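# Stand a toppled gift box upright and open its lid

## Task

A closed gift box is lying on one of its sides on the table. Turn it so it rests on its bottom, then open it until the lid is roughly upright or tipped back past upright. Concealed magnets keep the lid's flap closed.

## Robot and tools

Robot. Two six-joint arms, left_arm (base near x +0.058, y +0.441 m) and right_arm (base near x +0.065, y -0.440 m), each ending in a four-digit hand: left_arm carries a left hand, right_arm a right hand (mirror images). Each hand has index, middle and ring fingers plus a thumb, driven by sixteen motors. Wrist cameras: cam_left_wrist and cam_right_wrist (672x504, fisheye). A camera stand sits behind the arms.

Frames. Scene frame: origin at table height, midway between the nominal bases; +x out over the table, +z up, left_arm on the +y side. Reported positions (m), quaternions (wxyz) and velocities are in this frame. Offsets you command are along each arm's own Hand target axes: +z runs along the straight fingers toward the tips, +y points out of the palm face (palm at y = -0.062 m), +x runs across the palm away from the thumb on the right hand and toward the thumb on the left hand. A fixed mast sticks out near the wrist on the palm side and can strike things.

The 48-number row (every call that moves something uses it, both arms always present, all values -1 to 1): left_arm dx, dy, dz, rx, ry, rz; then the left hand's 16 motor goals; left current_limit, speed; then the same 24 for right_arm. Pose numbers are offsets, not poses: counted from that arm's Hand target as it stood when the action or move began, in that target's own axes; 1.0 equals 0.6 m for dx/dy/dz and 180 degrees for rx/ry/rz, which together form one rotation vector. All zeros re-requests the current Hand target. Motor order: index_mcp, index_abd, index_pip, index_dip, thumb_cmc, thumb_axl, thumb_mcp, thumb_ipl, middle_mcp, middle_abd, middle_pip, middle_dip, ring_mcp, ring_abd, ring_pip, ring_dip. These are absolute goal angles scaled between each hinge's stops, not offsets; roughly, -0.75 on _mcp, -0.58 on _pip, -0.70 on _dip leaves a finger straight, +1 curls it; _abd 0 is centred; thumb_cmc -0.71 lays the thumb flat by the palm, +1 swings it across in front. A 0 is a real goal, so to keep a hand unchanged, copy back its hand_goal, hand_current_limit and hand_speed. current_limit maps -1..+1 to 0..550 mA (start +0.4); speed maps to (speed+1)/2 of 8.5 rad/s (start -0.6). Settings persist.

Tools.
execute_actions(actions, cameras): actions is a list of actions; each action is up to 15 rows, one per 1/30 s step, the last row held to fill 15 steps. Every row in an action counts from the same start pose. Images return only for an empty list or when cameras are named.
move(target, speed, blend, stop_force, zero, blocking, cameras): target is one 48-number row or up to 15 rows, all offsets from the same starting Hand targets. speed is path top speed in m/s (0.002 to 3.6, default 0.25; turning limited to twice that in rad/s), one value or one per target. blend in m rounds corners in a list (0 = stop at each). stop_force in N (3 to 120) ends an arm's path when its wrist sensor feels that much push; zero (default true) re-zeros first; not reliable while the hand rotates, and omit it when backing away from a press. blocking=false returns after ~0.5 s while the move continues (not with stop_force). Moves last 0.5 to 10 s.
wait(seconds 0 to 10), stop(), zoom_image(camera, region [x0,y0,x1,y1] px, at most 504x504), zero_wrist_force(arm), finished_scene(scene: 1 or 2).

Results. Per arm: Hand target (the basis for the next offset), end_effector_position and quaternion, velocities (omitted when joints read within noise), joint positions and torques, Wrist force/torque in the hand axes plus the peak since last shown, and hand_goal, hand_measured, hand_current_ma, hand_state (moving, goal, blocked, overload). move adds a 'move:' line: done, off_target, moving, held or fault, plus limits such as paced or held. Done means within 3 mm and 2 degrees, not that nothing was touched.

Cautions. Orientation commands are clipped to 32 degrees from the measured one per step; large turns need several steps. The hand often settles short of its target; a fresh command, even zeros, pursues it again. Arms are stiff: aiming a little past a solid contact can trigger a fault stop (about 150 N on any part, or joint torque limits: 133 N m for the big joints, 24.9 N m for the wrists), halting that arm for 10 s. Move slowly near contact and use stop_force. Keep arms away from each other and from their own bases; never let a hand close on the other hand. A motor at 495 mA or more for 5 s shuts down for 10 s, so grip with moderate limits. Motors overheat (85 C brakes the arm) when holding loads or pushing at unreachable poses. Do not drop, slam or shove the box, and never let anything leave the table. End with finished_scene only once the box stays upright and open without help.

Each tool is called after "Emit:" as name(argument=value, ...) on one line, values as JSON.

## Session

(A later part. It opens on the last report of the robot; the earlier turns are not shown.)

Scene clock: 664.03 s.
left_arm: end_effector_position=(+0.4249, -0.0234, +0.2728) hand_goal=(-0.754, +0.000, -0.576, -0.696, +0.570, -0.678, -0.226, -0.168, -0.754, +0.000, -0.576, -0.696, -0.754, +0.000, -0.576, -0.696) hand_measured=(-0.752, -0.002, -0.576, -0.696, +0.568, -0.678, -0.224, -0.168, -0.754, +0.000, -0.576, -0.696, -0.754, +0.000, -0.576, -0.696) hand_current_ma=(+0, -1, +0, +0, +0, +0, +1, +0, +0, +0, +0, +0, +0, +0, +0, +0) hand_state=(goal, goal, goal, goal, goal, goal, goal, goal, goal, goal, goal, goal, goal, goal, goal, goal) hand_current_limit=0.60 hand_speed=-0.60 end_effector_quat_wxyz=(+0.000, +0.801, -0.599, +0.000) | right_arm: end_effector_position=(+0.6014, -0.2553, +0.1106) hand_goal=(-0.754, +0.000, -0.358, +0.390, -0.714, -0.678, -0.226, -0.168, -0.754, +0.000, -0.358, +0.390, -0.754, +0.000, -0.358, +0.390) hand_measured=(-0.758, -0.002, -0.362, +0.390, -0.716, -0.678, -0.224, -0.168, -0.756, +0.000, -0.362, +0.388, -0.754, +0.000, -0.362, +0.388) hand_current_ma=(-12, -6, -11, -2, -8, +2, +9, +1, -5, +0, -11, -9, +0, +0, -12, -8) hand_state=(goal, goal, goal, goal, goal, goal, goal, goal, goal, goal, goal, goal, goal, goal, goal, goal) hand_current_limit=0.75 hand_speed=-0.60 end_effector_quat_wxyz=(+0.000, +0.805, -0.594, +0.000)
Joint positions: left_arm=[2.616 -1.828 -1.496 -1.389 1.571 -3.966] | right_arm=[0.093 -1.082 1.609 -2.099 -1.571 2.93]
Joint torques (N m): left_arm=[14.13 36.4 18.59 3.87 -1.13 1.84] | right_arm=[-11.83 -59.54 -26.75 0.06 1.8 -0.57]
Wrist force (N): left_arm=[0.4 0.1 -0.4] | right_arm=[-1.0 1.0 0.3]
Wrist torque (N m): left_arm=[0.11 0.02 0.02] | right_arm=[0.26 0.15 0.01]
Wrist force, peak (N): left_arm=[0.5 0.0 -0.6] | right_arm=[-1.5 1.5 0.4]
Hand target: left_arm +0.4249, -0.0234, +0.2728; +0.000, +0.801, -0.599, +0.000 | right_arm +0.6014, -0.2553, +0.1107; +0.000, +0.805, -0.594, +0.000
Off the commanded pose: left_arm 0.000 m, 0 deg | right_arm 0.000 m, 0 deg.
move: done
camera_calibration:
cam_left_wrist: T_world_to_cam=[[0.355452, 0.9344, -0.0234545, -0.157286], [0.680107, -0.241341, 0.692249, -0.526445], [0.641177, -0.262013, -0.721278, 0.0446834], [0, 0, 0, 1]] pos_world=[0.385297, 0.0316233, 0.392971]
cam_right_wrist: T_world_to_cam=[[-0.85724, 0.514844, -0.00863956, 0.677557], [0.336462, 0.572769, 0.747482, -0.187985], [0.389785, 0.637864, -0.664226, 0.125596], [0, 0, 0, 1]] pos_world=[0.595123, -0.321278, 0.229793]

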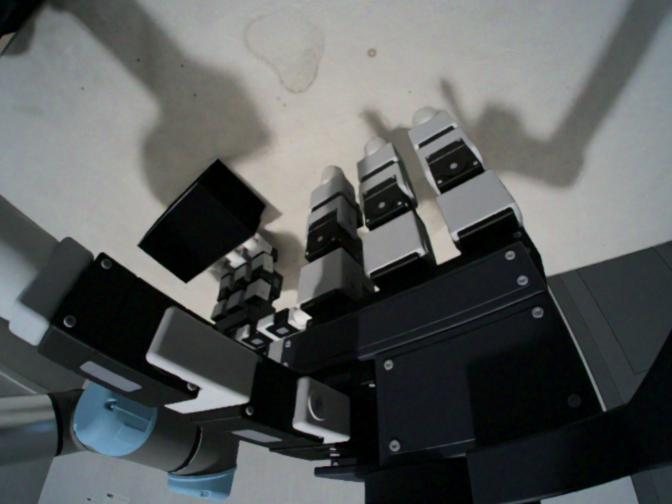

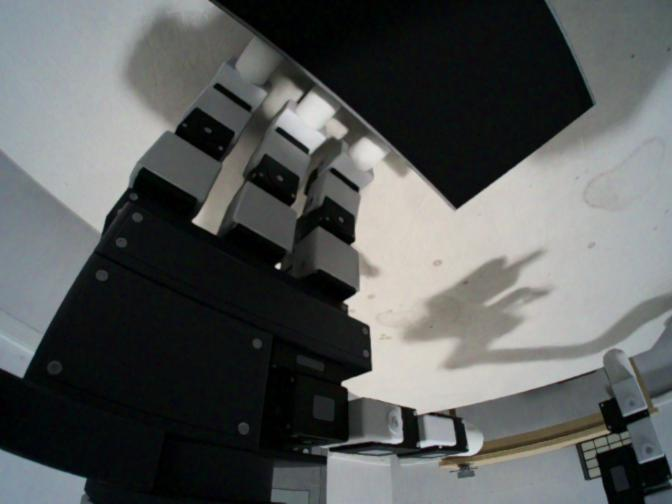

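Emit:
move(target=[[0.395,0.076,0.0,0,0,0,-0.754,0,-0.576,-0.696,0.571,-0.678,-0.226,-0.168,-0.754,0,-0.576,-0.696,-0.754,0,-0.576,-0.696,0.6,-0.6,0.033,-0.05,0,0,0,0,-0.754,0,-0.358,0.391,-0.714,-0.678,-0.226,-0.168,-0.754,0,-0.358,0.391,-0.754,0,-0.358,0.391,0.75,-0.6],[0.395,0.076,0.063,0,0,0,-0.754,0,-0.576,-0.696,0.571,-0.678,-0.226,-0.168,-0.754,0,-0.576,-0.696,-0.754,0,-0.576,-0.696,0.6,-0.6,0.033,-0.05,0.0268,0,0,0,-0.754,0,-0.358,0.391,-0.714,-0.678,-0.226,-0.168,-0.754,0,-0.358,0.391,-0.754,0,-0.358,0.391,0.75,-0.6]], speed=0.15)

Emit:
move(target=[0,0,0.07,0,0,0,-0.754,0,-0.576,-0.696,0.571,-0.678,-0.226,-0.168,-0.754,0,-0.576,-0.696,-0.754,0,-0.576,-0.696,0.6,-0.6,0,0,0,0,0,0,-0.754,0,-0.358,0.391,-0.714,-0.678,-0.226,-0.168,-0.754,0,-0.358,0.391,-0.754,0,-0.358,0.391,0.75,-0.6], speed=0.015, stop_force=6, cameras=["all"])

Emit:
zoom_image(camera="cam_left_wrist", region=[150, 20, 450, 300])

Scene clock: 704.63 s.
left_arm: end_effector_position=(+0.4405, -0.2027, +0.2718) hand_goal=(-0.754, +0.000, -0.576, -0.696, +0.570, -0.678, -0.226, -0.168, -0.754, +0.000, -0.576, -0.696, -0.754, +0.000, -0.576, -0.696) hand_measured=(-0.752, -0.002, -0.576, -0.696, +0.568, -0.678, -0.222, -0.168, -0.752, +0.000, -0.576, -0.696, -0.754, +0.000, -0.576, -0.696) hand_current_ma=(+0, -1, +0, +0, +0, +0, +1, +0, +0, +0, +0, +0, +0, +0, +0, +0) hand_state=(goal, goal, goal, goal, goal, goal, goal, goal, goal, goal, goal, goal, goal, goal, goal, goal) hand_current_limit=0.60 hand_speed=-0.60 end_effector_quat_wxyz=(+0.001, +0.801, -0.598, +0.002) | right_arm: end_effector_position=(+0.6323, -0.2643, +0.1107) hand_goal=(-0.754, +0.000, -0.358, +0.390, -0.714, -0.678, -0.226, -0.168, -0.754, +0.000, -0.358, +0.390, -0.754, +0.000, -0.358, +0.390) hand_measured=(-0.756, -0.002, -0.362, +0.390, -0.716, -0.678, -0.224, -0.168, -0.756, +0.000, -0.362, +0.388, -0.754, +0.000, -0.362, +0.388) hand_current_ma=(-8, -6, -11, -2, -8, +2, +9, +1, -5, +0, -10, -9, +0, +0, -12, -8) hand_state=(goal, goal, goal, goal, goal, goal, goal, goal, goal, goal, goal, goal, goal, goal, goal, goal) hand_current_limit=0.75 hand_speed=-0.60 end_effector_quat_wxyz=(+0.000, +0.805, -0.594, +0.000)
Joint positions: left_arm=[2.414 -2.192 -0.967 -1.548 1.569 -4.169] | right_arm=[0.076 -1.025 1.517 -2.063 -1.571 2.912]
Joint torques (N m): left_arm=[13.82 50.88 18.83 4.18 1.58 2.01] | right_arm=[-13.31 -32.46 -26.79 -0.07 1.6 -0.7]
Wrist force (N): left_arm=[0.0 0.1 -0.3] | right_arm=[-1.2 1.6 -0.2]
Wrist torque (N m): left_arm=[0.08 0.05 -0.01] | right_arm=[0.25 0.18 -0.01]
Wrist force, peak (N): left_arm=[3.2 3.0 2.5] | right_arm=[-1.3 1.6 -0.2]
Hand target: left_arm +0.4405, -0.2026, +0.2718; +0.001, +0.801, -0.598, +0.002 (not the last commanded pose) | right_arm +0.6323, -0.2644, +0.1107; +0.000, +0.805, -0.594, +0.000 (not the last commanded pose)
Off the commanded pose: left_arm 0.072 m, 0 deg | right_arm 0.017 m, 0 deg.
move: held (left_arm; a check stopped the path), off_target (right_arm; braked when a check withheld steps of left_arm); path passed 0 of 2 targets; limits=held
pose unreachable (left arm): on one or more control steps of this call, first in action 0 (counted from 0), this arm could not follow its commanded pose, so it was not sent that pose on those steps. It may still have moved: this result reports where it is.
cause: moving toward the commanded pose would bring a part of the arm too close to another arm (a part of this arm just beyond joint 6 (wrist 3) and a part of the right arm just beyond its joint 4 (wrist 1), 27 mm apart when this arm was first held).

Scene clock: 708.47 s.
left_arm: end_effector_position=(+0.4406, -0.2028, +0.2298) hand_goal=(-0.754, +0.000, -0.576, -0.696, +0.570, -0.678, -0.226, -0.168, -0.754, +0.000, -0.576, -0.696, -0.754, +0.000, -0.576, -0.696) hand_measured=(-0.752, -0.002, -0.576, -0.696, +0.568, -0.678, -0.222, -0.168, -0.752, +0.000, -0.576, -0.696, -0.754, +0.000, -0.576, -0.696) hand_current_ma=(+0, -1, +0, +0, +0, +0, +1, +0, +0, +0, +0, +0, +0, +0, +0, +0) hand_state=(goal, goal, goal, goal, goal, goal, goal, goal, goal, goal, goal, goal, goal, goal, goal, goal) hand_current_limit=0.60 hand_speed=-0.60 end_effector_quat_wxyz=(+0.001, +0.801, -0.598, +0.002) | right_arm: end_effector_position=(+0.6323, -0.2644, +0.1107) hand_goal=(-0.754, +0.000, -0.358, +0.390, -0.714, -0.678, -0.226, -0.168, -0.754, +0.000, -0.358, +0.390, -0.754, +0.000, -0.358, +0.390) hand_measured=(-0.756, -0.002, -0.362, +0.390, -0.716, -0.678, -0.224, -0.168, -0.756, +0.000, -0.362, +0.388, -0.754, +0.000, -0.362, +0.388) hand_current_ma=(-8, -6, -11, -2, -8, +2, +9, +1, -5, +0, -10, -9, +0, +0, -12, -8) hand_state=(goal, goal, goal, goal, goal, goal, goal, goal, goal, goal, goal, goal, goal, goal, goal, goal) hand_current_limit=0.75 hand_speed=-0.60 end_effector_quat_wxyz=(+0.000, +0.805, -0.594, +0.000)
Joint positions: left_arm=[2.414 -2.201 -1.061 -1.446 1.569 -4.169] | right_arm=[0.076 -1.025 1.517 -2.063 -1.571 2.912]
Joint torques (N m): left_arm=[-10.99 40.09 19.39 4.2 -0.22 -1.32] | right_arm=[-12.92 -31.75 -27.18 -0.11 -0.95 -0.73]
Wrist force (N): left_arm=[-0.1 0.2 -0.3] | right_arm=[-0.9 1.3 -0.4]
Wrist torque (N m): left_arm=[0.10 0.08 -0.02] | right_arm=[0.22 0.14 0.00]
Wrist force, peak (N): left_arm=[0.2 0.3 -0.6] | right_arm=[-1.5 1.5 -0.7]
Hand target: left_arm +0.4406, -0.2028, +0.2298; +0.001, +0.801, -0.598, +0.002 | right_arm +0.6323, -0.2644, +0.1107; +0.000, +0.805, -0.594, +0.000
Off the commanded pose: left_arm 0.000 m, 0 deg | right_arm 0.000 m, 0 deg.
move: done
camera_calibration:
cam_left_wrist: T_world_to_cam=[[0.354395, 0.934703, -0.0271163, 0.00504047], [0.678972, -0.237278, 0.694764, -0.549854], [0.642963, -0.264632, -0.718727, -0.0453345], [0, 0, 0, 1]] pos_world=[0.400697, -0.147177, 0.349572]
cam_right_wrist: T_world_to_cam=[[-0.85724, 0.514845, -0.00864078, 0.708817], [0.336433, 0.572723, 0.74753, -0.193286], [0.389811, 0.637906, -0.664171, 0.119369], [0, 0, 0, 1]] pos_world=[0.626123, -0.330377, 0.229893]

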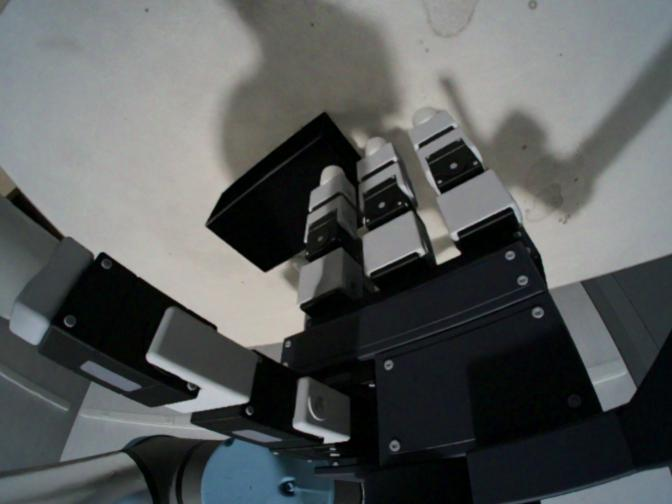

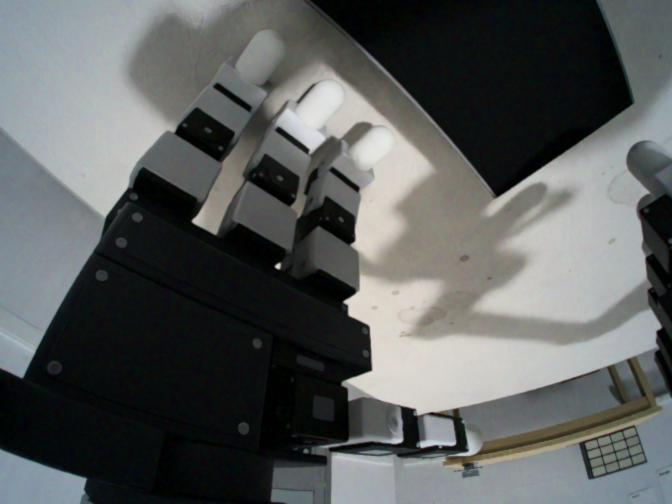

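Scaled by 1.680 from the camera's 672x504 image, which has a finer 960x720 frame.

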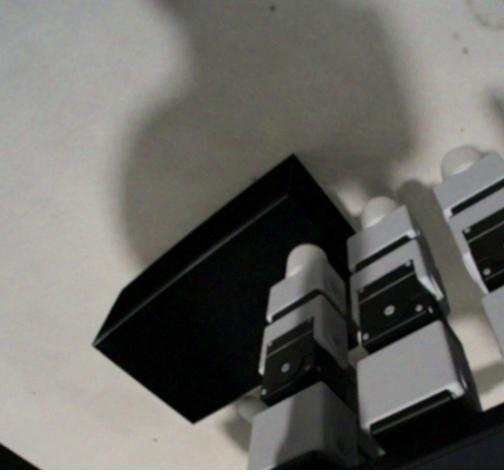

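Emit:
move(target=[[-0.05,0,-0.07,0,0,0,-0.754,0,-0.576,-0.696,0.571,-0.678,-0.226,-0.168,-0.754,0,-0.576,-0.696,-0.754,0,-0.576,-0.696,0.6,-0.6,0,0,0.027,0,0,0,-0.754,0,-0.358,0.391,-0.714,-0.678,-0.226,-0.168,-0.754,0,-0.358,0.391,-0.754,0,-0.358,0.391,0.75,-0.6],[-0.15,0,-0.07,0,0,0,-0.754,0,-0.576,-0.696,0.571,-0.678,-0.226,-0.168,-0.754,0,-0.576,-0.696,-0.754,0,-0.576,-0.696,0.6,-0.6,-0.02,0.058,0.027,0,0,0,-0.754,0,-0.358,0.391,-0.714,-0.678,-0.226,-0.168,-0.754,0,-0.358,0.391,-0.754,0,-0.358,0.391,0.75,-0.6]], speed=0.08)

Emit:
move(target=[0,0,0,0,0,0,-0.754,0,-0.576,-0.696,0.571,-0.678,-0.226,-0.168,-0.754,0,-0.576,-0.696,-0.754,0,-0.576,-0.696,0.6,-0.6,0,0,-0.04,0,0,0,-0.754,0,-0.358,0.391,-0.714,-0.678,-0.226,-0.168,-0.754,0,-0.358,0.391,-0.754,0,-0.358,0.391,0.75,-0.6], speed=0.01, cameras=["all"])

Emit:
zoom_image(camera="cam_left_wrist", region=[130, 60, 400, 300])

Emit:
zoom_image(camera="cam_right_wrist", region=[180, 0, 480, 220])

Scene clock: 738.17 s.
left_arm: end_effector_position=(+0.4149, -0.1165, +0.2713) hand_goal=(-0.754, +0.000, -0.576, -0.696, +0.570, -0.678, -0.226, -0.168, -0.754, +0.000, -0.576, -0.696, -0.754, +0.000, -0.576, -0.696) hand_measured=(-0.752, -0.002, -0.576, -0.696, +0.568, -0.678, -0.222, -0.168, -0.752, +0.000, -0.576, -0.696, -0.754, +0.000, -0.576, -0.696) hand_current_ma=(+0, -1, +0, +0, +0, +0, +1, +0, +0, +0, +0, +0, +0, +0, +0, +0) hand_state=(goal, goal, goal, goal, goal, goal, goal, goal, goal, goal, goal, goal, goal, goal, goal, goal) hand_current_limit=0.60 hand_speed=-0.60 end_effector_quat_wxyz=(+0.001, +0.801, -0.598, +0.002) | right_arm: end_effector_position=(+0.5956, -0.2632, +0.0945) hand_goal=(-0.754, +0.000, -0.358, +0.390, -0.714, -0.678, -0.226, -0.168, -0.754, +0.000, -0.358, +0.390, -0.754, +0.000, -0.358, +0.390) hand_measured=(-0.756, -0.002, -0.362, +0.390, -0.716, -0.678, -0.224, -0.168, -0.756, +0.000, -0.362, +0.388, -0.754, +0.000, -0.362, +0.388) hand_current_ma=(-9, -5, -11, -2, -8, +2, +9, +1, -5, +0, -10, -8, -2, +0, -12, -7) hand_state=(goal, goal, goal, goal, goal, goal, goal, goal, goal, goal, goal, goal, goal, goal, goal, goal) hand_current_limit=0.75 hand_speed=-0.60 end_effector_quat_wxyz=(+0.000, +0.805, -0.594, +0.000)
Joint positions: left_arm=[2.485 -1.973 -1.305 -1.43 1.568 -4.098] | right_arm=[0.082 -1.078 1.651 -2.144 -1.571 2.918]
Joint torques (N m): left_arm=[14.66 42.99 18.76 4.1 -1.85 1.94] | right_arm=[11.69 -57.63 -13.04 -4.59 0.28 1.75]
Wrist force (N): left_arm=[0.5 -0.1 -0.5] | right_arm=[-0.8 1.0 0.3]
Wrist torque (N m): left_arm=[0.10 0.04 0.01] | right_arm=[0.26 0.15 -0.11]
Wrist force, peak (N): left_arm=[0.7 0.3 -0.4] | right_arm=[-1.3 1.7 -0.2]
Hand target: left_arm +0.4149, -0.1164, +0.2713; +0.001, +0.801, -0.598, +0.002 | right_arm +0.5955, -0.2631, +0.0945; +0.000, +0.805, -0.594, +0.000
Off the commanded pose: left_arm 0.000 m, 0 deg | right_arm 0.000 m, 0 deg.
move: done

Scene clock: 740.90 s.
left_arm: end_effector_position=(+0.4149, -0.1164, +0.2713) hand_goal=(-0.754, +0.000, -0.576, -0.696, +0.570, -0.678, -0.226, -0.168, -0.754, +0.000, -0.576, -0.696, -0.754, +0.000, -0.576, -0.696) hand_measured=(-0.752, -0.002, -0.576, -0.696, +0.568, -0.678, -0.222, -0.168, -0.752, +0.000, -0.576, -0.696, -0.754, +0.000, -0.576, -0.696) hand_current_ma=(+0, -1, +0, +0, +0, +0, +1, +0, +0, +0, +0, +0, +0, +0, +0, +0) hand_state=(goal, goal, goal, goal, goal, goal, goal, goal, goal, goal, goal, goal, goal, goal, goal, goal) hand_current_limit=0.60 hand_speed=-0.60 end_effector_quat_wxyz=(+0.001, +0.801, -0.598, +0.002) | right_arm: end_effector_position=(+0.5955, -0.2631, +0.1184) hand_goal=(-0.754, +0.000, -0.358, +0.390, -0.714, -0.678, -0.226, -0.168, -0.754, +0.000, -0.358, +0.390, -0.754, +0.000, -0.358, +0.390) hand_measured=(-0.756, -0.002, -0.362, +0.390, -0.716, -0.678, -0.224, -0.168, -0.756, +0.000, -0.362, +0.388, -0.754, +0.000, -0.362, +0.388) hand_current_ma=(-10, -5, -11, -2, -8, +2, +9, +1, -6, +0, -10, -8, -3, +0, -12, -7) hand_state=(goal, goal, goal, goal, goal, goal, goal, goal, goal, goal, goal, goal, goal, goal, goal, goal) hand_current_limit=0.75 hand_speed=-0.60 end_effector_quat_wxyz=(+0.000, +0.805, -0.594, +0.000)
Joint positions: left_arm=[2.485 -1.973 -1.305 -1.43 1.568 -4.098] | right_arm=[0.082 -1.107 1.627 -2.09 -1.571 2.918]
Joint torques (N m): left_arm=[14.04 43.7 19.07 4.17 -1.64 1.93] | right_arm=[11.69 -58.86 -27.64 0.21 1.76 1.76]
Wrist force (N): left_arm=[0.5 -0.1 -0.6] | right_arm=[-1.1 1.1 0.2]
Wrist torque (N m): left_arm=[0.11 0.03 0.01] | right_arm=[0.21 0.17 -0.13]
Wrist force, peak (N): left_arm=[0.5 0.0 -0.7] | right_arm=[-1.2 1.7 0.7]
Hand target: left_arm +0.4149, -0.1164, +0.2713; +0.001, +0.801, -0.598, +0.002 | right_arm +0.5955, -0.2631, +0.1185; +0.000, +0.805, -0.594, +0.000
Off the commanded pose: left_arm 0.000 m, 0 deg | right_arm 0.000 m, 0 deg.
move: done
camera_calibration:
cam_left_wrist: T_world_to_cam=[[0.354395, 0.934703, -0.0271163, -0.0654846], [0.678972, -0.237278, 0.694764, -0.540736], [0.642963, -0.264632, -0.718727, 0.0238811], [0, 0, 0, 1]] pos_world=[0.374997, -0.0607767, 0.391072]
cam_right_wrist: T_world_to_cam=[[-0.85724, 0.514844, -0.00863956, 0.676668], [0.336462, 0.572769, 0.747482, -0.187396], [0.389785, 0.637864, -0.664226, 0.138013], [0, 0, 0, 1]] pos_world=[0.589323, -0.329078, 0.237593]

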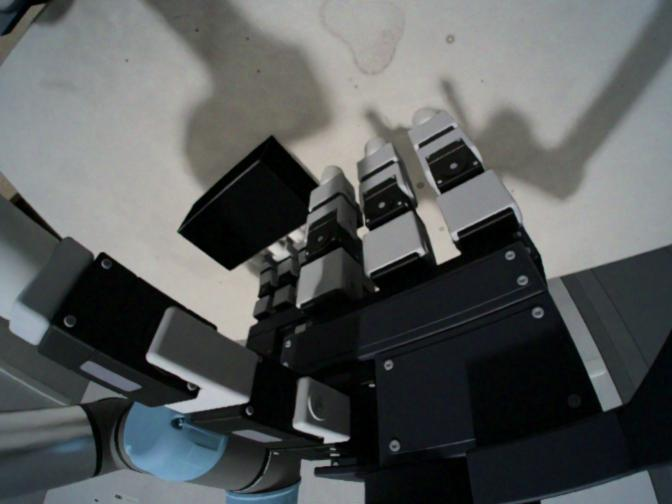

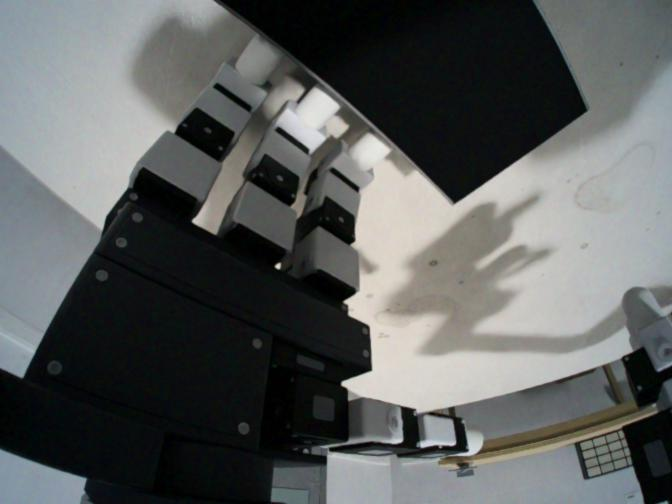

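Scaled by 1.867 from the camera's 672x504 image, which has a finer 960x720 frame.

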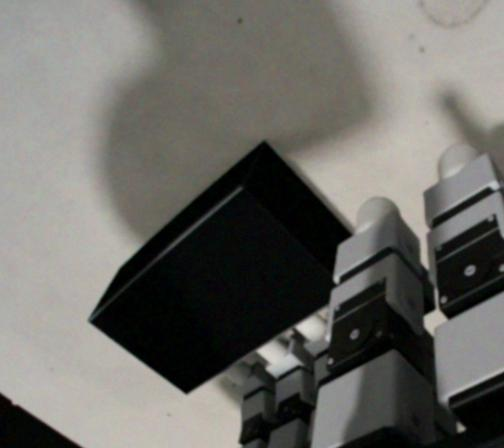

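Scaled by 1.680 from the camera's 672x504 image, which has a finer 960x720 frame.

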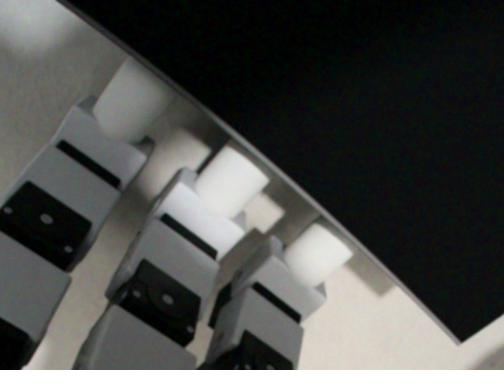

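Emit:
move(target=[[-0.05,0,-0.05,0,0,0,-0.754,0,-0.576,-0.696,0.571,-0.678,-0.226,-0.168,-0.754,0,-0.576,-0.696,-0.754,0,-0.576,-0.696,0.6,-0.6,0,-0.05,0,0,0,0,-0.754,0,-0.358,0.391,-0.714,-0.678,-0.226,-0.168,-0.754,0,-0.358,0.391,-0.754,0,-0.358,0.391,0.75,-0.6],[-0.25,0,-0.1,0,0,0,-0.754,0,-0.576,-0.696,0.571,-0.678,-0.226,-0.168,-0.754,0,-0.576,-0.696,-0.754,0,-0.576,-0.696,0.6,-0.6,0,-0.05,-0.27,0,0,0,-0.754,0,-0.576,-0.696,-0.714,-0.678,-0.226,-0.168,-0.754,0,-0.576,-0.696,-0.754,0,-0.576,-0.696,0.75,-0.6],[-0.25,0,-0.1,0,0,0,-0.754,0,-0.576,-0.696,0.571,-0.678,-0.226,-0.168,-0.754,0,-0.576,-0.696,-0.754,0,-0.576,-0.696,0.6,-0.6,-0.022,0.2007,-0.2193,0,0,0,-0.754,0,-0.576,-0.696,-0.714,-0.678,-0.226,-0.168,-0.754,0,-0.576,-0.696,-0.754,0,-0.576,-0.696,0.75,-0.6]], speed=0.15, cameras=["all"])

Scene clock: 823.77 s.
left_arm: end_effector_position=(+0.3721, +0.0277, +0.3305) hand_goal=(-0.754, +0.000, -0.576, -0.696, +0.570, -0.678, -0.226, -0.168, -0.754, +0.000, -0.576, -0.696, -0.754, +0.000, -0.576, -0.696) hand_measured=(-0.752, -0.002, -0.576, -0.696, +0.568, -0.678, -0.222, -0.168, -0.752, +0.000, -0.576, -0.696, -0.754, +0.000, -0.576, -0.696) hand_current_ma=(+0, -1, +0, +0, +0, +0, +1, +0, +0, +0, +0, +0, +0, +0, +0, +0) hand_state=(goal, goal, goal, goal, goal, goal, goal, goal, goal, goal, goal, goal, goal, goal, goal, goal) hand_current_limit=0.60 hand_speed=-0.60 end_effector_quat_wxyz=(+0.001, +0.801, -0.598, +0.002) | right_arm: end_effector_position=(+0.4767, -0.2859, +0.2501) hand_goal=(-0.754, +0.000, -0.576, -0.696, -0.714, -0.678, -0.226, -0.168, -0.754, +0.000, -0.576, -0.696, -0.754, +0.000, -0.576, -0.696) hand_measured=(-0.754, -0.002, -0.574, -0.694, -0.716, -0.678, -0.224, -0.168, -0.754, +0.000, -0.574, -0.694, -0.754, +0.000, -0.574, -0.694) hand_current_ma=(-2, -5, +8, +8, -7, +2, +10, +1, -2, +0, +7, +8, -2, +0, +8, +8) hand_state=(goal, goal, goal, goal, goal, goal, goal, goal, goal, goal, goal, goal, goal, goal, goal, goal) hand_current_limit=0.75 hand_speed=-0.60 end_effector_quat_wxyz=(+0.000, +0.805, -0.594, +0.000)
Joint positions: left_arm=[2.65 -1.632 -1.579 -1.498 1.568 -3.933] | right_arm=[0.055 -1.501 1.777 -1.846 -1.571 2.891]
Joint torques (N m): left_arm=[14.08 30.1 19 0.26 -1.76 1.87] | right_arm=[-13.53 -42.11 -17.58 -4.73 2.32 -0.75]
Wrist force (N): left_arm=[0.4 0.2 0.0] | right_arm=[-1.4 1.5 -0.5]
Wrist torque (N m): left_arm=[0.12 0.03 0.01] | right_arm=[0.25 0.18 -0.03]
Wrist force, peak (N): left_arm=[1.1 0.1 -0.1] | right_arm=[-1.5 2.5 0.1]
Hand target: left_arm +0.3721, +0.0277, +0.3305; +0.001, +0.801, -0.598, +0.002 | right_arm +0.4765, -0.2859, +0.2501; +0.000, +0.805, -0.594, +0.000
Off the commanded pose: left_arm 0.000 m, 0 deg | right_arm 0.000 m, 0 deg.
move: done
camera_calibration:
cam_left_wrist: T_world_to_cam=[[0.354395, 0.934703, -0.0271163, -0.183366], [0.678972, -0.237278, 0.694764, -0.518546], [0.642963, -0.264632, -0.718727, 0.132146], [0, 0, 0, 1]] pos_world=[0.332097, 0.0833233, 0.450272]
cam_right_wrist: T_world_to_cam=[[-0.857244, 0.514841, -0.00851858, 0.587574], [0.33655, 0.572746, 0.74746, -0.232816], [0.389702, 0.637888, -0.664252, 0.286438], [0, 0, 0, 1]] pos_world=[0.470423, -0.351878, 0.369293]

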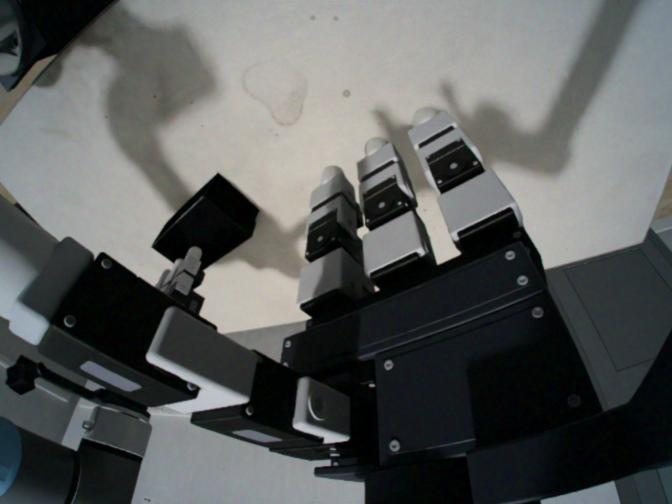

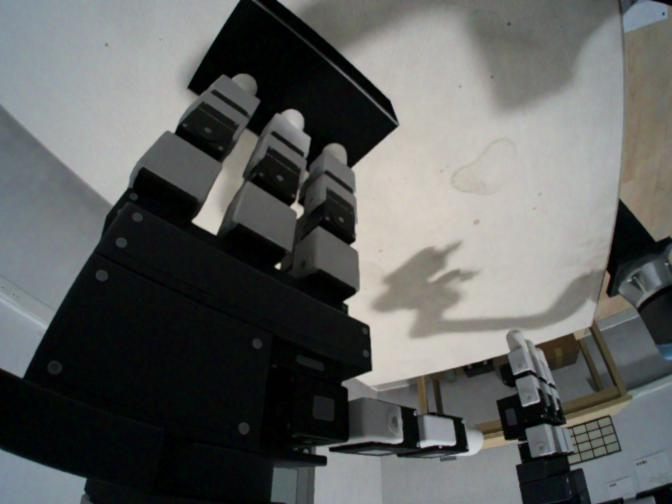

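Emit:
move(target=[0,0,0,0,0,0,-0.754,0,-0.576,-0.696,0.571,-0.678,-0.226,-0.168,-0.754,0,-0.576,-0.696,-0.754,0,-0.576,-0.696,0.6,-0.6,0.012,0.03,0.01,0,0,0,-0.754,0,-0.576,-0.696,-0.714,-0.678,-0.226,-0.168,-0.754,0,-0.576,-0.696,-0.754,0,-0.576,-0.696,0.75,-0.6], speed=0.1)

Emit:
move(target=[0,0,0,0,0,0,-0.754,0,-0.576,-0.696,0.571,-0.678,-0.226,-0.168,-0.754,0,-0.576,-0.696,-0.754,0,-0.576,-0.696,0.6,-0.6,0,0,0.08,0,0,0,-0.754,0,-0.576,-0.696,-0.714,-0.678,-0.226,-0.168,-0.754,0,-0.576,-0.696,-0.754,0,-0.576,-0.696,0.75,-0.6], speed=0.012, stop_force=6)

Scene clock: 843.20 s.
left_arm: end_effector_position=(+0.3721, +0.0277, +0.3305) hand_goal=(-0.754, +0.000, -0.576, -0.696, +0.570, -0.678, -0.226, -0.168, -0.754, +0.000, -0.576, -0.696, -0.754, +0.000, -0.576, -0.696) hand_measured=(-0.752, -0.002, -0.576, -0.696, +0.568, -0.678, -0.222, -0.168, -0.752, +0.000, -0.576, -0.696, -0.754, +0.000, -0.576, -0.696) hand_current_ma=(+0, -1, +0, +0, +0, +0, +1, +0, +0, +0, +0, +0, +0, +0, +0, +0) hand_state=(goal, goal, goal, goal, goal, goal, goal, goal, goal, goal, goal, goal, goal, goal, goal, goal) hand_current_limit=0.60 hand_speed=-0.60 end_effector_quat_wxyz=(+0.001, +0.801, -0.598, +0.002) | right_arm: end_effector_position=(+0.4616, -0.2980, +0.2442) hand_goal=(-0.754, +0.000, -0.576, -0.696, -0.714, -0.678, -0.226, -0.168, -0.754, +0.000, -0.576, -0.696, -0.754, +0.000, -0.576, -0.696) hand_measured=(-0.754, -0.002, -0.574, -0.694, -0.716, -0.678, -0.224, -0.168, -0.754, +0.000, -0.574, -0.694, -0.754, +0.000, -0.574, -0.694) hand_current_ma=(-2, -5, +8, +8, -7, +2, +10, +1, -2, +0, +7, +8, -2, +0, +8, +8) hand_state=(goal, goal, goal, goal, goal, goal, goal, goal, goal, goal, goal, goal, goal, goal, goal, goal) hand_current_limit=0.75 hand_speed=-0.60 end_effector_quat_wxyz=(+0.000, +0.805, -0.594, +0.000)
Joint positions: left_arm=[2.65 -1.632 -1.579 -1.498 1.568 -3.933] | right_arm=[0.031 -1.541 1.834 -1.865 -1.571 2.868]
Joint torques (N m): left_arm=[14.42 29.78 18.91 0.28 -1.77 1.81] | right_arm=[-13.78 -39.42 -16.9 -4.78 -1.15 -0.71]
Wrist force (N): left_arm=[0.1 0.4 -0.2] | right_arm=[-1.3 1.5 -0.7]
Wrist torque (N m): left_arm=[0.15 0.05 -0.01] | right_arm=[0.29 0.19 -0.04]
Wrist force, peak (N): left_arm=[0.5 0.2 0.0] | right_arm=[-1.6 1.6 -0.5]
Hand target: left_arm +0.3721, +0.0277, +0.3305; +0.001, +0.801, -0.598, +0.002 | right_arm +0.4615, -0.2981, +0.2441; +0.000, +0.805, -0.594, +0.000
Off the commanded pose: left_arm 0.000 m, 0 deg | right_arm 0.000 m, 0 deg.
move: done

Scene clock: 848.40 s.
left_arm: end_effector_position=(+0.3721, +0.0277, +0.3305) hand_goal=(-0.754, +0.000, -0.576, -0.696, +0.570, -0.678, -0.226, -0.168, -0.754, +0.000, -0.576, -0.696, -0.754, +0.000, -0.576, -0.696) hand_measured=(-0.752, -0.002, -0.576, -0.696, +0.568, -0.678, -0.222, -0.168, -0.752, +0.000, -0.576, -0.696, -0.754, +0.000, -0.576, -0.696) hand_current_ma=(+0, -1, +0, +0, +0, +0, +1, +0, +0, +0, +0, +0, +0, +0, +0, +0) hand_state=(goal, goal, goal, goal, goal, goal, goal, goal, goal, goal, goal, goal, goal, goal, goal, goal) hand_current_limit=0.60 hand_speed=-0.60 end_effector_quat_wxyz=(+0.001, +0.801, -0.598, +0.002) | right_arm: end_effector_position=(+0.4615, -0.2981, +0.1976) hand_goal=(-0.754, +0.000, -0.576, -0.696, -0.714, -0.678, -0.226, -0.168, -0.754, +0.000, -0.576, -0.696, -0.754, +0.000, -0.576, -0.696) hand_measured=(-0.754, -0.002, -0.574, -0.694, -0.716, -0.678, -0.224, -0.168, -0.754, +0.000, -0.574, -0.694, -0.754, +0.000, -0.574, -0.694) hand_current_ma=(+0, -5, +6, +8, -7, +2, +10, +1, +1, +0, +6, +7, +1, +0, +7, +7) hand_state=(goal, goal, goal, goal, goal, goal, goal, goal, goal, goal, goal, goal, goal, goal, goal, goal) hand_current_limit=0.75 hand_speed=-0.60 end_effector_quat_wxyz=(+0.000, +0.805, -0.594, +0.000)
Joint positions: left_arm=[2.65 -1.632 -1.579 -1.498 1.568 -3.933] | right_arm=[0.031 -1.501 1.919 -1.989 -1.571 2.868]
Joint torques (N m): left_arm=[14.99 29.62 18.89 0.4 -1.75 1.61] | right_arm=[-12.43 -37.33 -24.68 0.6 1.07 -0.7]
Wrist force (N): left_arm=[0.2 0.2 -0.2] | right_arm=[-1.6 1.1 -7.6]
Wrist torque (N m): left_arm=[0.13 0.04 0.00] | right_arm=[0.79 0.30 -0.06]
Wrist force, peak (N): left_arm=[0.6 0.3 -0.2] | right_arm=[-1.8 1.7 -14.9]
Hand target: left_arm +0.3721, +0.0277, +0.3305; +0.001, +0.801, -0.598, +0.002 | right_arm +0.4615, -0.2981, +0.1976; +0.000, +0.805, -0.594, +0.000 (not the last commanded pose)
Off the commanded pose: left_arm 0.000 m, 0 deg | right_arm 0.001 m, 0 deg.
move: contact (right_arm)

Emit:
execute_actions(actions=[])

Emit:
zoom_image(camera="cam_right_wrist", region=[160, 0, 460, 220])

Emit:
zoom_image(camera="cam_left_wrist", region=[130, 150, 330, 350])

Scene clock: 857.50 s.
left_arm: end_effector_position=(+0.3721, +0.0277, +0.3305) hand_goal=(-0.754, +0.000, -0.576, -0.696, +0.570, -0.678, -0.226, -0.168, -0.754, +0.000, -0.576, -0.696, -0.754, +0.000, -0.576, -0.696) hand_measured=(-0.752, -0.002, -0.576, -0.696, +0.568, -0.678, -0.222, -0.168, -0.752, +0.000, -0.576, -0.696, -0.754, +0.000, -0.576, -0.696) hand_current_ma=(+0, -1, +0, +0, +0, +0, +1, +0, +0, +0, +0, +0, +0, +0, +0, +0) hand_state=(goal, goal, goal, goal, goal, goal, goal, goal, goal, goal, goal, goal, goal, goal, goal, goal) hand_current_limit=0.60 hand_speed=-0.60 end_effector_quat_wxyz=(+0.001, +0.801, -0.598, +0.002) | right_arm: end_effector_position=(+0.4615, -0.2981, +0.1976) hand_goal=(-0.754, +0.000, -0.576, -0.696, -0.714, -0.678, -0.226, -0.168, -0.754, +0.000, -0.576, -0.696, -0.754, +0.000, -0.576, -0.696) hand_measured=(-0.754, -0.002, -0.574, -0.694, -0.716, -0.678, -0.224, -0.168, -0.754, +0.000, -0.574, -0.694, -0.754, +0.000, -0.574, -0.694) hand_current_ma=(+0, -5, +6, +8, -7, +2, +10, +1, +1, +0, +6, +7, +1, +0, +7, +7) hand_state=(goal, goal, goal, goal, goal, goal, goal, goal, goal, goal, goal, goal, goal, goal, goal, goal) hand_current_limit=0.75 hand_speed=-0.60 end_effector_quat_wxyz=(+0.000, +0.805, -0.594, +0.000)
Joint positions: left_arm=[2.65 -1.632 -1.579 -1.498 1.568 -3.933] | right_arm=[0.031 -1.501 1.919 -1.989 -1.571 2.868]
Joint velocities: within noise
Joint torques (N m): left_arm=[14.01 29.95 18.92 0.46 -1.61 1.68] | right_arm=[-10.12 -37.45 -24.98 0.08 -1.38 -0.5]
Motor temperatures (°C): left_arm=[33 31 31 39 33 35] | right_arm=[28 39 29 32 34 36]
Wrist force (N): left_arm=[0.3 0.3 0.0] | right_arm=[-1.5 1.4 -7.7]
Wrist torque (N m): left_arm=[0.13 0.03 0.01] | right_arm=[0.83 0.29 -0.05]
Wrist force, peak (N): left_arm=[0.5 0.3 0.0] | right_arm=[-1.6 1.3 -7.9]
Hand target: left_arm +0.3721, +0.0277, +0.3305; +0.001, +0.801, -0.598, +0.002 | right_arm +0.4615, -0.2981, +0.1976; +0.000, +0.805, -0.594, +0.000 (not the last commanded pose)
Off the commanded pose: left_arm 0.000 m, 0 deg | right_arm 0.001 m, 0 deg.
camera_calibration:
cam_left_wrist: T_world_to_cam=[[0.354395, 0.934703, -0.0271163, -0.183366], [0.678972, -0.237278, 0.694764, -0.518546], [0.642963, -0.264632, -0.718727, 0.132146], [0, 0, 0, 1]] pos_world=[0.332097, 0.0833233, 0.450272]
cam_right_wrist: T_world_to_cam=[[-0.85724, 0.514844, -0.00863956, 0.580416], [0.336462, 0.572769, 0.747482, -0.18143], [0.389785, 0.637864, -0.664226, 0.265215], [0, 0, 0, 1]] pos_world=[0.455223, -0.364078, 0.316793]

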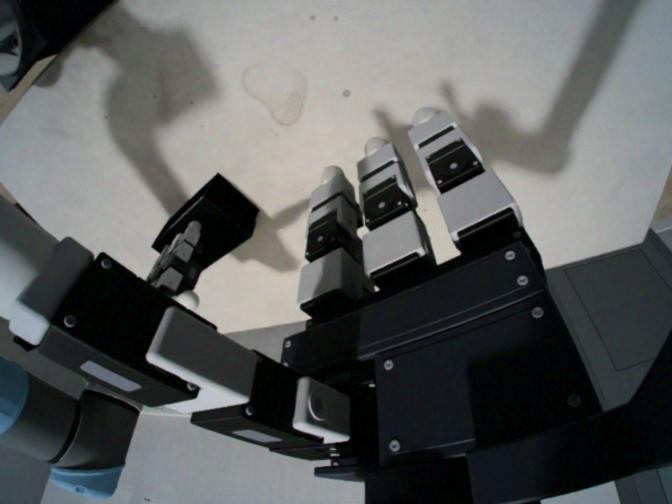

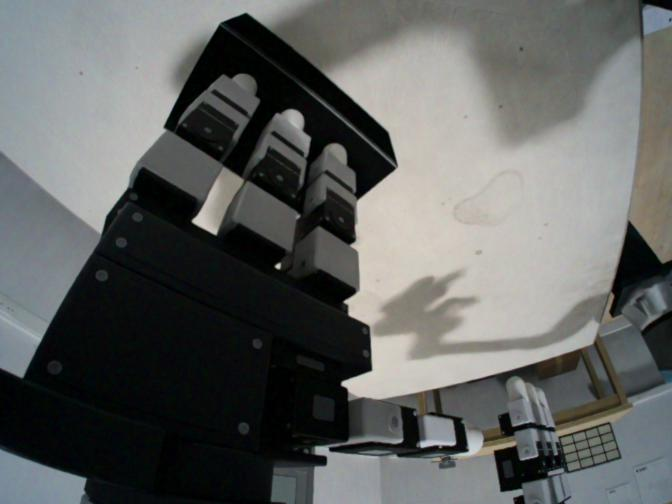

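Scaled by 1.680 from the camera's 672x504 image, which has a finer 960x720 frame.

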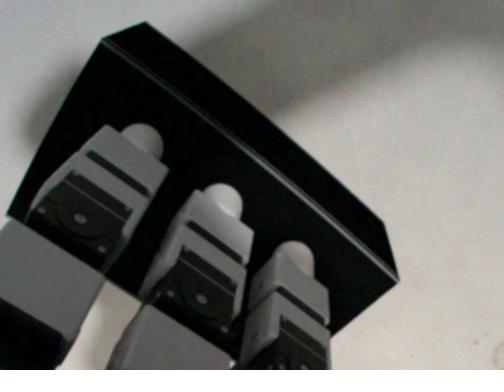

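Scaled by 2.520 from the camera's 672x504 image, which has a finer 960x720 frame.

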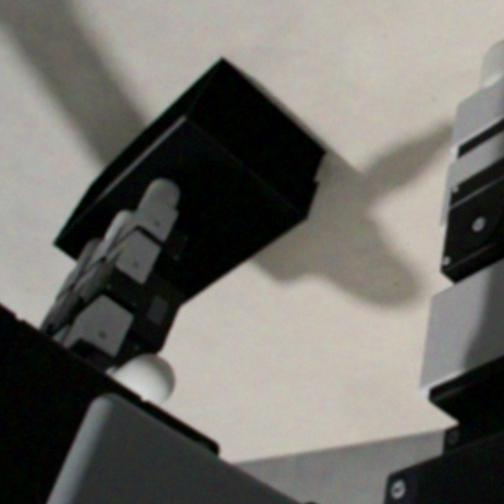

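Emit:
move(target=[[0,0,0,0,0,0,-0.754,0,-0.576,-0.696,0.571,-0.678,-0.226,-0.168,-0.754,0,-0.576,-0.696,-0.754,0,-0.576,-0.696,0.6,-0.6,-0.0767,-0.0383,0.002,0,0,0.1486,-0.754,0,-0.576,-0.696,-0.714,-0.678,-0.226,-0.168,-0.754,0,-0.576,-0.696,-0.754,0,-0.576,-0.696,0.75,-0.6],[0,0,0,0,0,0,-0.754,0,-0.576,-0.696,0.571,-0.678,-0.226,-0.168,-0.754,0,-0.576,-0.696,-0.754,0,-0.576,-0.696,0.6,-0.6,-0.1337,-0.0973,0.002,0,0,0.2972,-0.754,0,-0.576,-0.696,-0.714,-0.678,-0.226,-0.168,-0.754,0,-0.576,-0.696,-0.754,0,-0.576,-0.696,0.75,-0.6],[0,0,0,0,0,0,-0.754,0,-0.576,-0.696,0.571,-0.678,-0.226,-0.168,-0.754,0,-0.576,-0.696,-0.754,0,-0.576,-0.696,0.6,-0.6,-0.164,-0.1655,0.002,0,0,0.4458,-0.754,0,-0.576,-0.696,-0.714,-0.678,-0.226,-0.168,-0.754,0,-0.576,-0.696,-0.754,0,-0.576,-0.696,0.75,-0.6],[0,0,0,0,0,0,-0.754,0,-0.576,-0.696,0.571,-0.678,-0.226,-0.168,-0.754,0,-0.576,-0.696,-0.754,0,-0.576,-0.696,0.6,-0.6,-0.1662,-0.2302,0.002,0,0,0.5944,-0.754,0,-0.576,-0.696,-0.714,-0.678,-0.226,-0.168,-0.754,0,-0.576,-0.696,-0.754,0,-0.576,-0.696,0.75,-0.6]], speed=0.13, blend=[0.02,0.02,0.02,0], cameras=["all"])

Emit:
zoom_image(camera="cam_left_wrist", region=[130, 150, 330, 350])

Scene clock: 912.00 s.
left_arm: end_effector_position=(+0.3721, +0.0277, +0.3305) hand_goal=(-0.754, +0.000, -0.576, -0.696, +0.570, -0.678, -0.226, -0.168, -0.754, +0.000, -0.576, -0.696, -0.754, +0.000, -0.576, -0.696) hand_measured=(-0.752, -0.002, -0.576, -0.696, +0.568, -0.678, -0.222, -0.168, -0.752, +0.000, -0.576, -0.696, -0.754, +0.000, -0.576, -0.696) hand_current_ma=(+0, -1, +0, +0, +0, +0, +1, +0, +0, +0, +0, +0, +0, +0, +0, +0) hand_state=(goal, goal, goal, goal, goal, goal, goal, goal, goal, goal, goal, goal, goal, goal, goal, goal) hand_current_limit=0.60 hand_speed=-0.60 end_effector_quat_wxyz=(+0.001, +0.801, -0.598, +0.002) | right_arm: end_effector_position=(+0.5641, -0.1622, +0.1963) hand_goal=(-0.754, +0.000, -0.576, -0.696, -0.714, -0.678, -0.226, -0.168, -0.754, +0.000, -0.576, -0.696, -0.754, +0.000, -0.576, -0.696) hand_measured=(-0.692, +0.016, -0.540, -0.676, -0.716, -0.678, -0.224, -0.168, -0.820, -0.002, -0.622, -0.724, -0.756, -0.002, -0.578, -0.698) hand_current_ma=(+275, +47, +142, +75, -7, +2, +10, +1, -302, -3, -184, -106, -3, -7, -7, -8) hand_state=(blocked, goal, blocked, goal, goal, goal, goal, goal, blocked, goal, blocked, blocked, goal, goal, goal, goal) hand_current_limit=0.75 hand_speed=-0.60 end_effector_quat_wxyz=(+0.000, -0.001, +1.000, +0.000)
Joint positions: left_arm=[2.65 -1.632 -1.579 -1.498 1.568 -3.933] | right_arm=[0.129 -1.48 1.899 -1.99 -1.571 4.832]
Joint torques (N m): left_arm=[14.57 29.77 18.96 0.53 -1.6 1.19] | right_arm=[11.38 -8.67 -25.16 0.66 -1.91 1.95]
Wrist force (N): left_arm=[0.2 0.1 -0.2] | right_arm=[-0.7 0.7 -6.7]
Wrist torque (N m): left_arm=[0.12 0.04 0.00] | right_arm=[0.81 0.11 -0.24]
Wrist force, peak (N): left_arm=[0.6 0.3 -0.3] | right_arm=[5.1 0.7 -25.2]
Hand target: left_arm +0.3721, +0.0277, +0.3305; +0.001, +0.801, -0.598, +0.002 | right_arm +0.5641, -0.1622, +0.1963; +0.000, -0.001, +1.000, +0.000
Off the commanded pose: left_arm 0.000 m, 0 deg | right_arm 0.000 m, 0 deg.
move: done
camera_calibration:
cam_left_wrist: T_world_to_cam=[[0.354395, 0.934703, -0.0271163, -0.183366], [0.678972, -0.237278, 0.694764, -0.518546], [0.642963, -0.264632, -0.718727, 0.132146], [0, 0, 0, 1]] pos_world=[0.332097, 0.0833233, 0.450272]
cam_right_wrist: T_world_to_cam=[[0.742646, 0.669629, -0.00860708, -0.27897], [0.449388, -0.488778, 0.747761, -0.528767], [0.496516, -0.55919, -0.663912, -0.116729], [0, 0, 0, 1]] pos_world=[0.502755, -0.136917, 0.315492]

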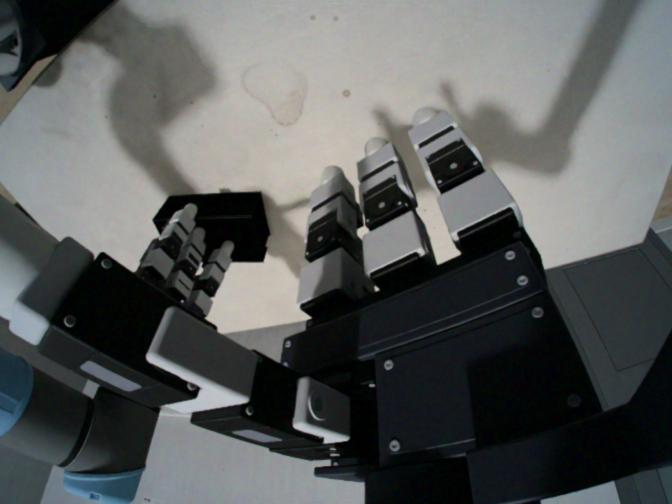

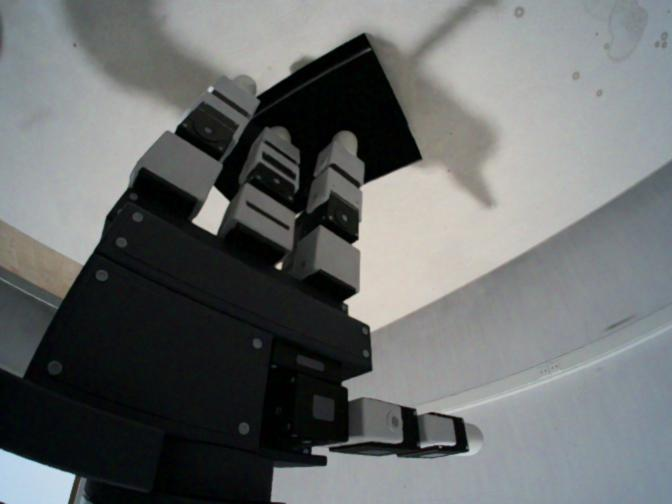

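Scaled by 2.520 from the camera's 672x504 image, which has a finer 960x720 frame.

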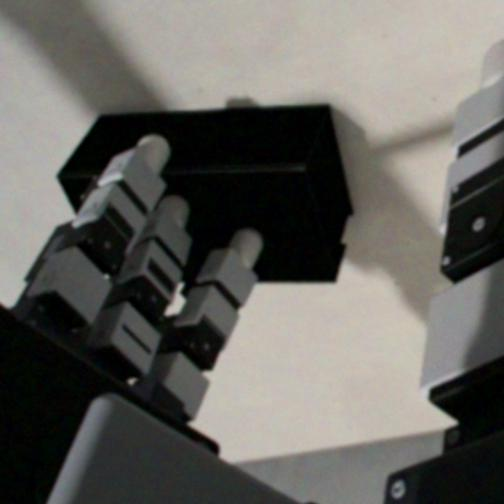

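Emit:
move(target=[[0,0,0,0,0,0,-0.754,0,-0.576,-0.696,0.571,-0.678,-0.226,-0.168,-0.754,0,-0.576,-0.696,-0.754,0,-0.576,-0.696,0.6,-0.6,0,0,-0.1395,0,0,0,-0.754,0,-0.576,-0.696,-0.714,-0.678,-0.226,-0.168,-0.754,0,-0.576,-0.696,-0.754,0,-0.576,-0.696,0.75,-0.6],[-0.1,0,0,0,0,0,-0.754,0,-0.576,-0.696,0.571,-0.678,-0.226,-0.168,-0.754,0,-0.576,-0.696,-0.754,0,-0.576,-0.696,0.6,-0.6,-0.2048,-0.1913,-0.1395,0,0,0,-0.754,0,-0.576,-0.696,-0.714,-0.678,-0.226,-0.168,-0.754,0,-0.576,-0.696,-0.754,0,-0.576,-0.696,0.75,-0.6],[-0.1,0,0,0,0,0,-0.754,0,-0.576,-0.696,0.571,-0.678,-0.226,-0.168,-0.754,0,-0.576,-0.696,-0.754,0,-0.576,-0.696,0.6,-0.6,-0.2048,-0.1913,0.0772,0,0,0,-0.754,0,-0.576,-0.696,-0.714,-0.678,-0.226,-0.168,-0.754,0,-0.576,-0.696,-0.754,0,-0.576,-0.696,0.75,-0.6]], speed=0.15, blend=[0.03,0.03,0])

Emit:
move(target=[[0,0,0,0,0,0,-0.754,0,-0.576,-0.696,0.571,-0.678,-0.226,-0.168,-0.754,0,-0.576,-0.696,-0.754,0,-0.576,-0.696,0.6,-0.6,0.0341,0.0116,0,0,0,0,-0.754,0,-0.576,-0.696,-0.714,-0.678,-0.226,-0.168,-0.754,0,-0.576,-0.696,-0.754,0,-0.576,-0.696,0.75,-0.6],[0,0,0,0,0,0,-0.754,0,-0.576,-0.696,0.571,-0.678,-0.226,-0.168,-0.754,0,-0.576,-0.696,-0.754,0,-0.576,-0.696,0.6,-0.6,0.1366,0.0166,0,0,0,0,-0.754,0,-0.576,-0.696,-0.714,-0.678,-0.226,-0.168,-0.754,0,-0.576,-0.696,-0.754,0,-0.576,-0.696,0.75,-0.6],[0,0,0,0,0,0,-0.754,0,-0.576,-0.696,0.571,-0.678,-0.226,-0.168,-0.754,0,-0.576,-0.696,-0.754,0,-0.576,-0.696,0.6,-0.6,0.2266,0.065,0,0,0,0,-0.754,0,-0.576,-0.696,-0.714,-0.678,-0.226,-0.168,-0.754,0,-0.576,-0.696,-0.754,0,-0.576,-0.696,0.75,-0.6]], speed=0.06, blend=[0.01,0.02,0], cameras=["all"])

Emit:
zoom_image(camera="cam_left_wrist", region=[100, 130, 330, 350])

Scene clock: 975.10 s.
left_arm: end_effector_position=(+0.3550, +0.0852, +0.3302) hand_goal=(-0.754, +0.000, -0.576, -0.696, +0.570, -0.678, -0.226, -0.168, -0.754, +0.000, -0.576, -0.696, -0.754, +0.000, -0.576, -0.696) hand_measured=(-0.752, -0.002, -0.576, -0.696, +0.568, -0.678, -0.222, -0.168, -0.752, +0.000, -0.576, -0.696, -0.754, +0.000, -0.576, -0.696) hand_current_ma=(+0, -1, +0, +0, +0, +0, +1, +0, +0, +0, +0, +0, +0, +0, +0, +0) hand_state=(goal, goal, goal, goal, goal, goal, goal, goal, goal, goal, goal, goal, goal, goal, goal, goal) hand_current_limit=0.60 hand_speed=-0.60 end_effector_quat_wxyz=(+0.001, +0.801, -0.598, +0.002) | right_arm: end_effector_position=(+0.6872, -0.2767, +0.1502) hand_goal=(-0.754, +0.000, -0.576, -0.696, -0.714, -0.678, -0.226, -0.168, -0.754, +0.000, -0.576, -0.696, -0.754, +0.000, -0.576, -0.696) hand_measured=(-0.750, +0.002, -0.572, -0.694, -0.716, -0.678, -0.224, -0.168, -0.754, -0.002, -0.578, -0.698, -0.754, -0.002, -0.578, -0.698) hand_current_ma=(+16, +8, +9, +8, -7, +2, +10, +1, -3, -4, -6, -8, -3, -7, -7, -8) hand_state=(goal, goal, goal, goal, goal, goal, goal, goal, goal, goal, goal, goal, goal, goal, goal, goal) hand_current_limit=0.75 hand_speed=-0.60 end_effector_quat_wxyz=(+0.000, -0.001, +1.000, +0.000)
Joint positions: left_arm=[2.739 -1.507 -1.704 -1.497 1.567 -3.843] | right_arm=[-0.086 -1.227 1.712 -2.056 -1.571 4.618]
Joint torques (N m): left_arm=[14.44 23.44 18.45 0.09 -1.66 1.94] | right_arm=[0.01 -22.04 -14.56 -4.54 2.44 1.7]
Wrist force (N): left_arm=[0.1 0.3 0.0] | right_arm=[-1.0 1.6 -0.2]
Wrist torque (N m): left_arm=[0.11 0.05 -0.04] | right_arm=[0.25 0.13 -0.02]
Wrist force, peak (N): left_arm=[0.6 0.3 -0.3] | right_arm=[-1.0 0.5 -7.0]
Hand target: left_arm +0.3550, +0.0852, +0.3302; +0.001, +0.801, -0.598, +0.002 | right_arm +0.6872, -0.2767, +0.1500; +0.000, -0.001, +1.000, +0.000
Off the commanded pose: left_arm 0.000 m, 0 deg | right_arm 0.000 m, 0 deg.
move: done

Scene clock: 978.03 s.
left_arm: end_effector_position=(+0.3550, +0.0852, +0.3302) hand_goal=(-0.754, +0.000, -0.576, -0.696, +0.570, -0.678, -0.226, -0.168, -0.754, +0.000, -0.576, -0.696, -0.754, +0.000, -0.576, -0.696) hand_measured=(-0.752, -0.002, -0.576, -0.696, +0.568, -0.678, -0.222, -0.168, -0.752, +0.000, -0.576, -0.696, -0.754, +0.000, -0.576, -0.696) hand_current_ma=(+0, -1, +0, +0, +0, +0, +1, +0, +0, +0, +0, +0, +0, +0, +0, +0) hand_state=(goal, goal, goal, goal, goal, goal, goal, goal, goal, goal, goal, goal, goal, goal, goal, goal) hand_current_limit=0.60 hand_speed=-0.60 end_effector_quat_wxyz=(+0.001, +0.801, -0.598, +0.002) | right_arm: end_effector_position=(+0.5514, -0.2381, +0.1500) hand_goal=(-0.754, +0.000, -0.576, -0.696, -0.714, -0.678, -0.226, -0.168, -0.754, +0.000, -0.576, -0.696, -0.754, +0.000, -0.576, -0.696) hand_measured=(-0.750, +0.002, -0.572, -0.694, -0.716, -0.678, -0.224, -0.168, -0.754, -0.002, -0.578, -0.698, -0.756, -0.004, -0.578, -0.698) hand_current_ma=(+16, +8, +9, +8, -7, +2, +10, +1, -3, -4, -6, -8, -4, -8, -7, -8) hand_state=(goal, goal, goal, goal, goal, goal, goal, goal, goal, goal, goal, goal, goal, goal, goal, goal) hand_current_limit=0.75 hand_speed=-0.60 end_effector_quat_wxyz=(+0.000, -0.001, +1.000, +0.000) end_effector_velocity=(-0.002, +0.001, -0.001) end_effector_angular_velocity=(+0.000, +0.003, +0.000)
Joint positions: left_arm=[2.739 -1.507 -1.704 -1.497 1.567 -3.843] | right_arm=[-0.029 -1.508 2.064 -2.127 -1.571 4.675]
Joint velocities: left_arm=[within noise] | right_arm=[0.002 -0.003 0.005 0.001 0 0.002]
Joint torques (N m): left_arm=[14.59 24.36 18.14 0.26 -1.79 2.01] | right_arm=[10.82 -39.93 -14.79 -4.65 2.15 1.76]
Wrist force (N): left_arm=[0.3 0.2 0.0] | right_arm=[-1.3 1.5 -0.4]
Wrist torque (N m): left_arm=[0.10 0.02 -0.02] | right_arm=[0.28 0.11 -0.17]
Wrist force, peak (N): left_arm=[0.4 0.3 0.3] | right_arm=[-1.5 1.8 -0.4]
Hand target: left_arm +0.3550, +0.0852, +0.3302; +0.001, +0.801, -0.598, +0.002 | right_arm +0.5512, -0.2380, +0.1500; +0.000, -0.001, +1.000, +0.000
Off the commanded pose: left_arm 0.000 m, 0 deg | right_arm 0.000 m, 0 deg.
move: done
camera_calibration:
cam_left_wrist: T_world_to_cam=[[0.354395, 0.934703, -0.0271163, -0.231095], [0.678972, -0.237278, 0.694764, -0.493152], [0.642963, -0.264632, -0.718727, 0.158077], [0, 0, 0, 1]] pos_world=[0.315097, 0.140823, 0.449972]
cam_right_wrist: T_world_to_cam=[[0.742881, 0.669369, -0.00854564, -0.2193], [0.449201, -0.488987, 0.747737, -0.525483], [0.496334, -0.559318, -0.66394, -0.183536], [0, 0, 0, 1]] pos_world=[0.490056, -0.212816, 0.269193]

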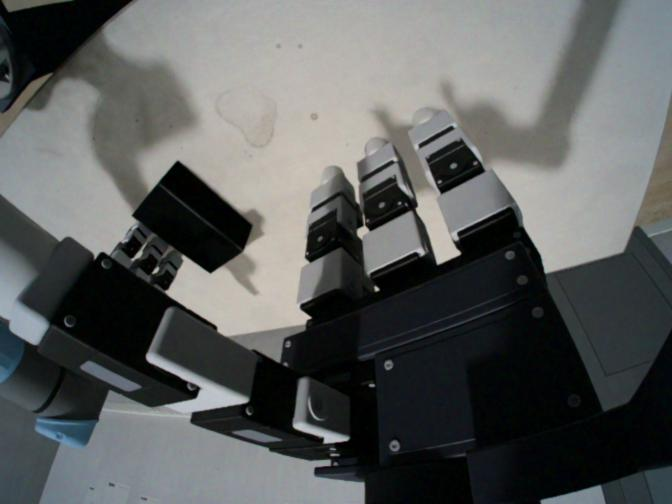

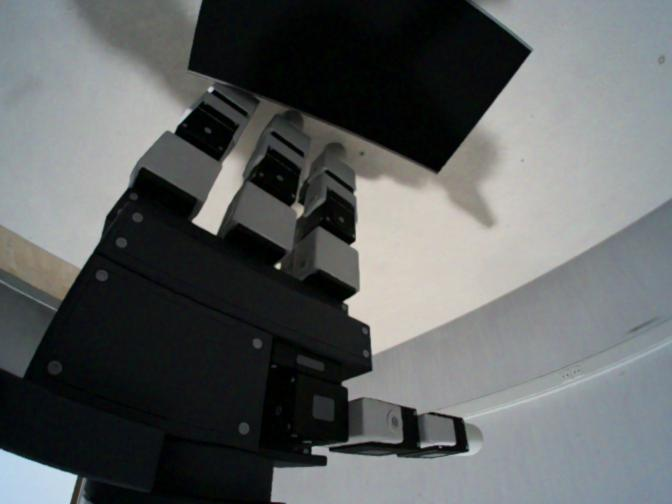

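Scaled by 2.191 from the camera's 672x504 image, which has a finer 960x720 frame.

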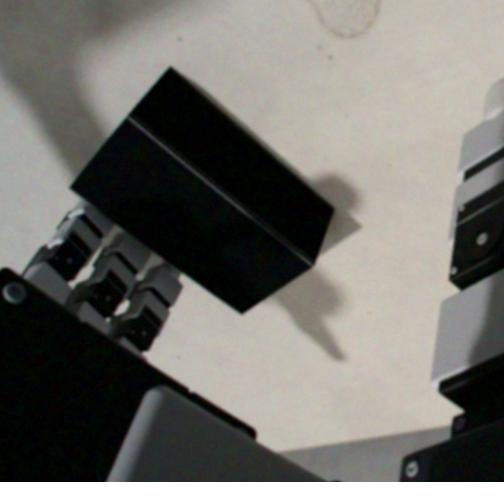

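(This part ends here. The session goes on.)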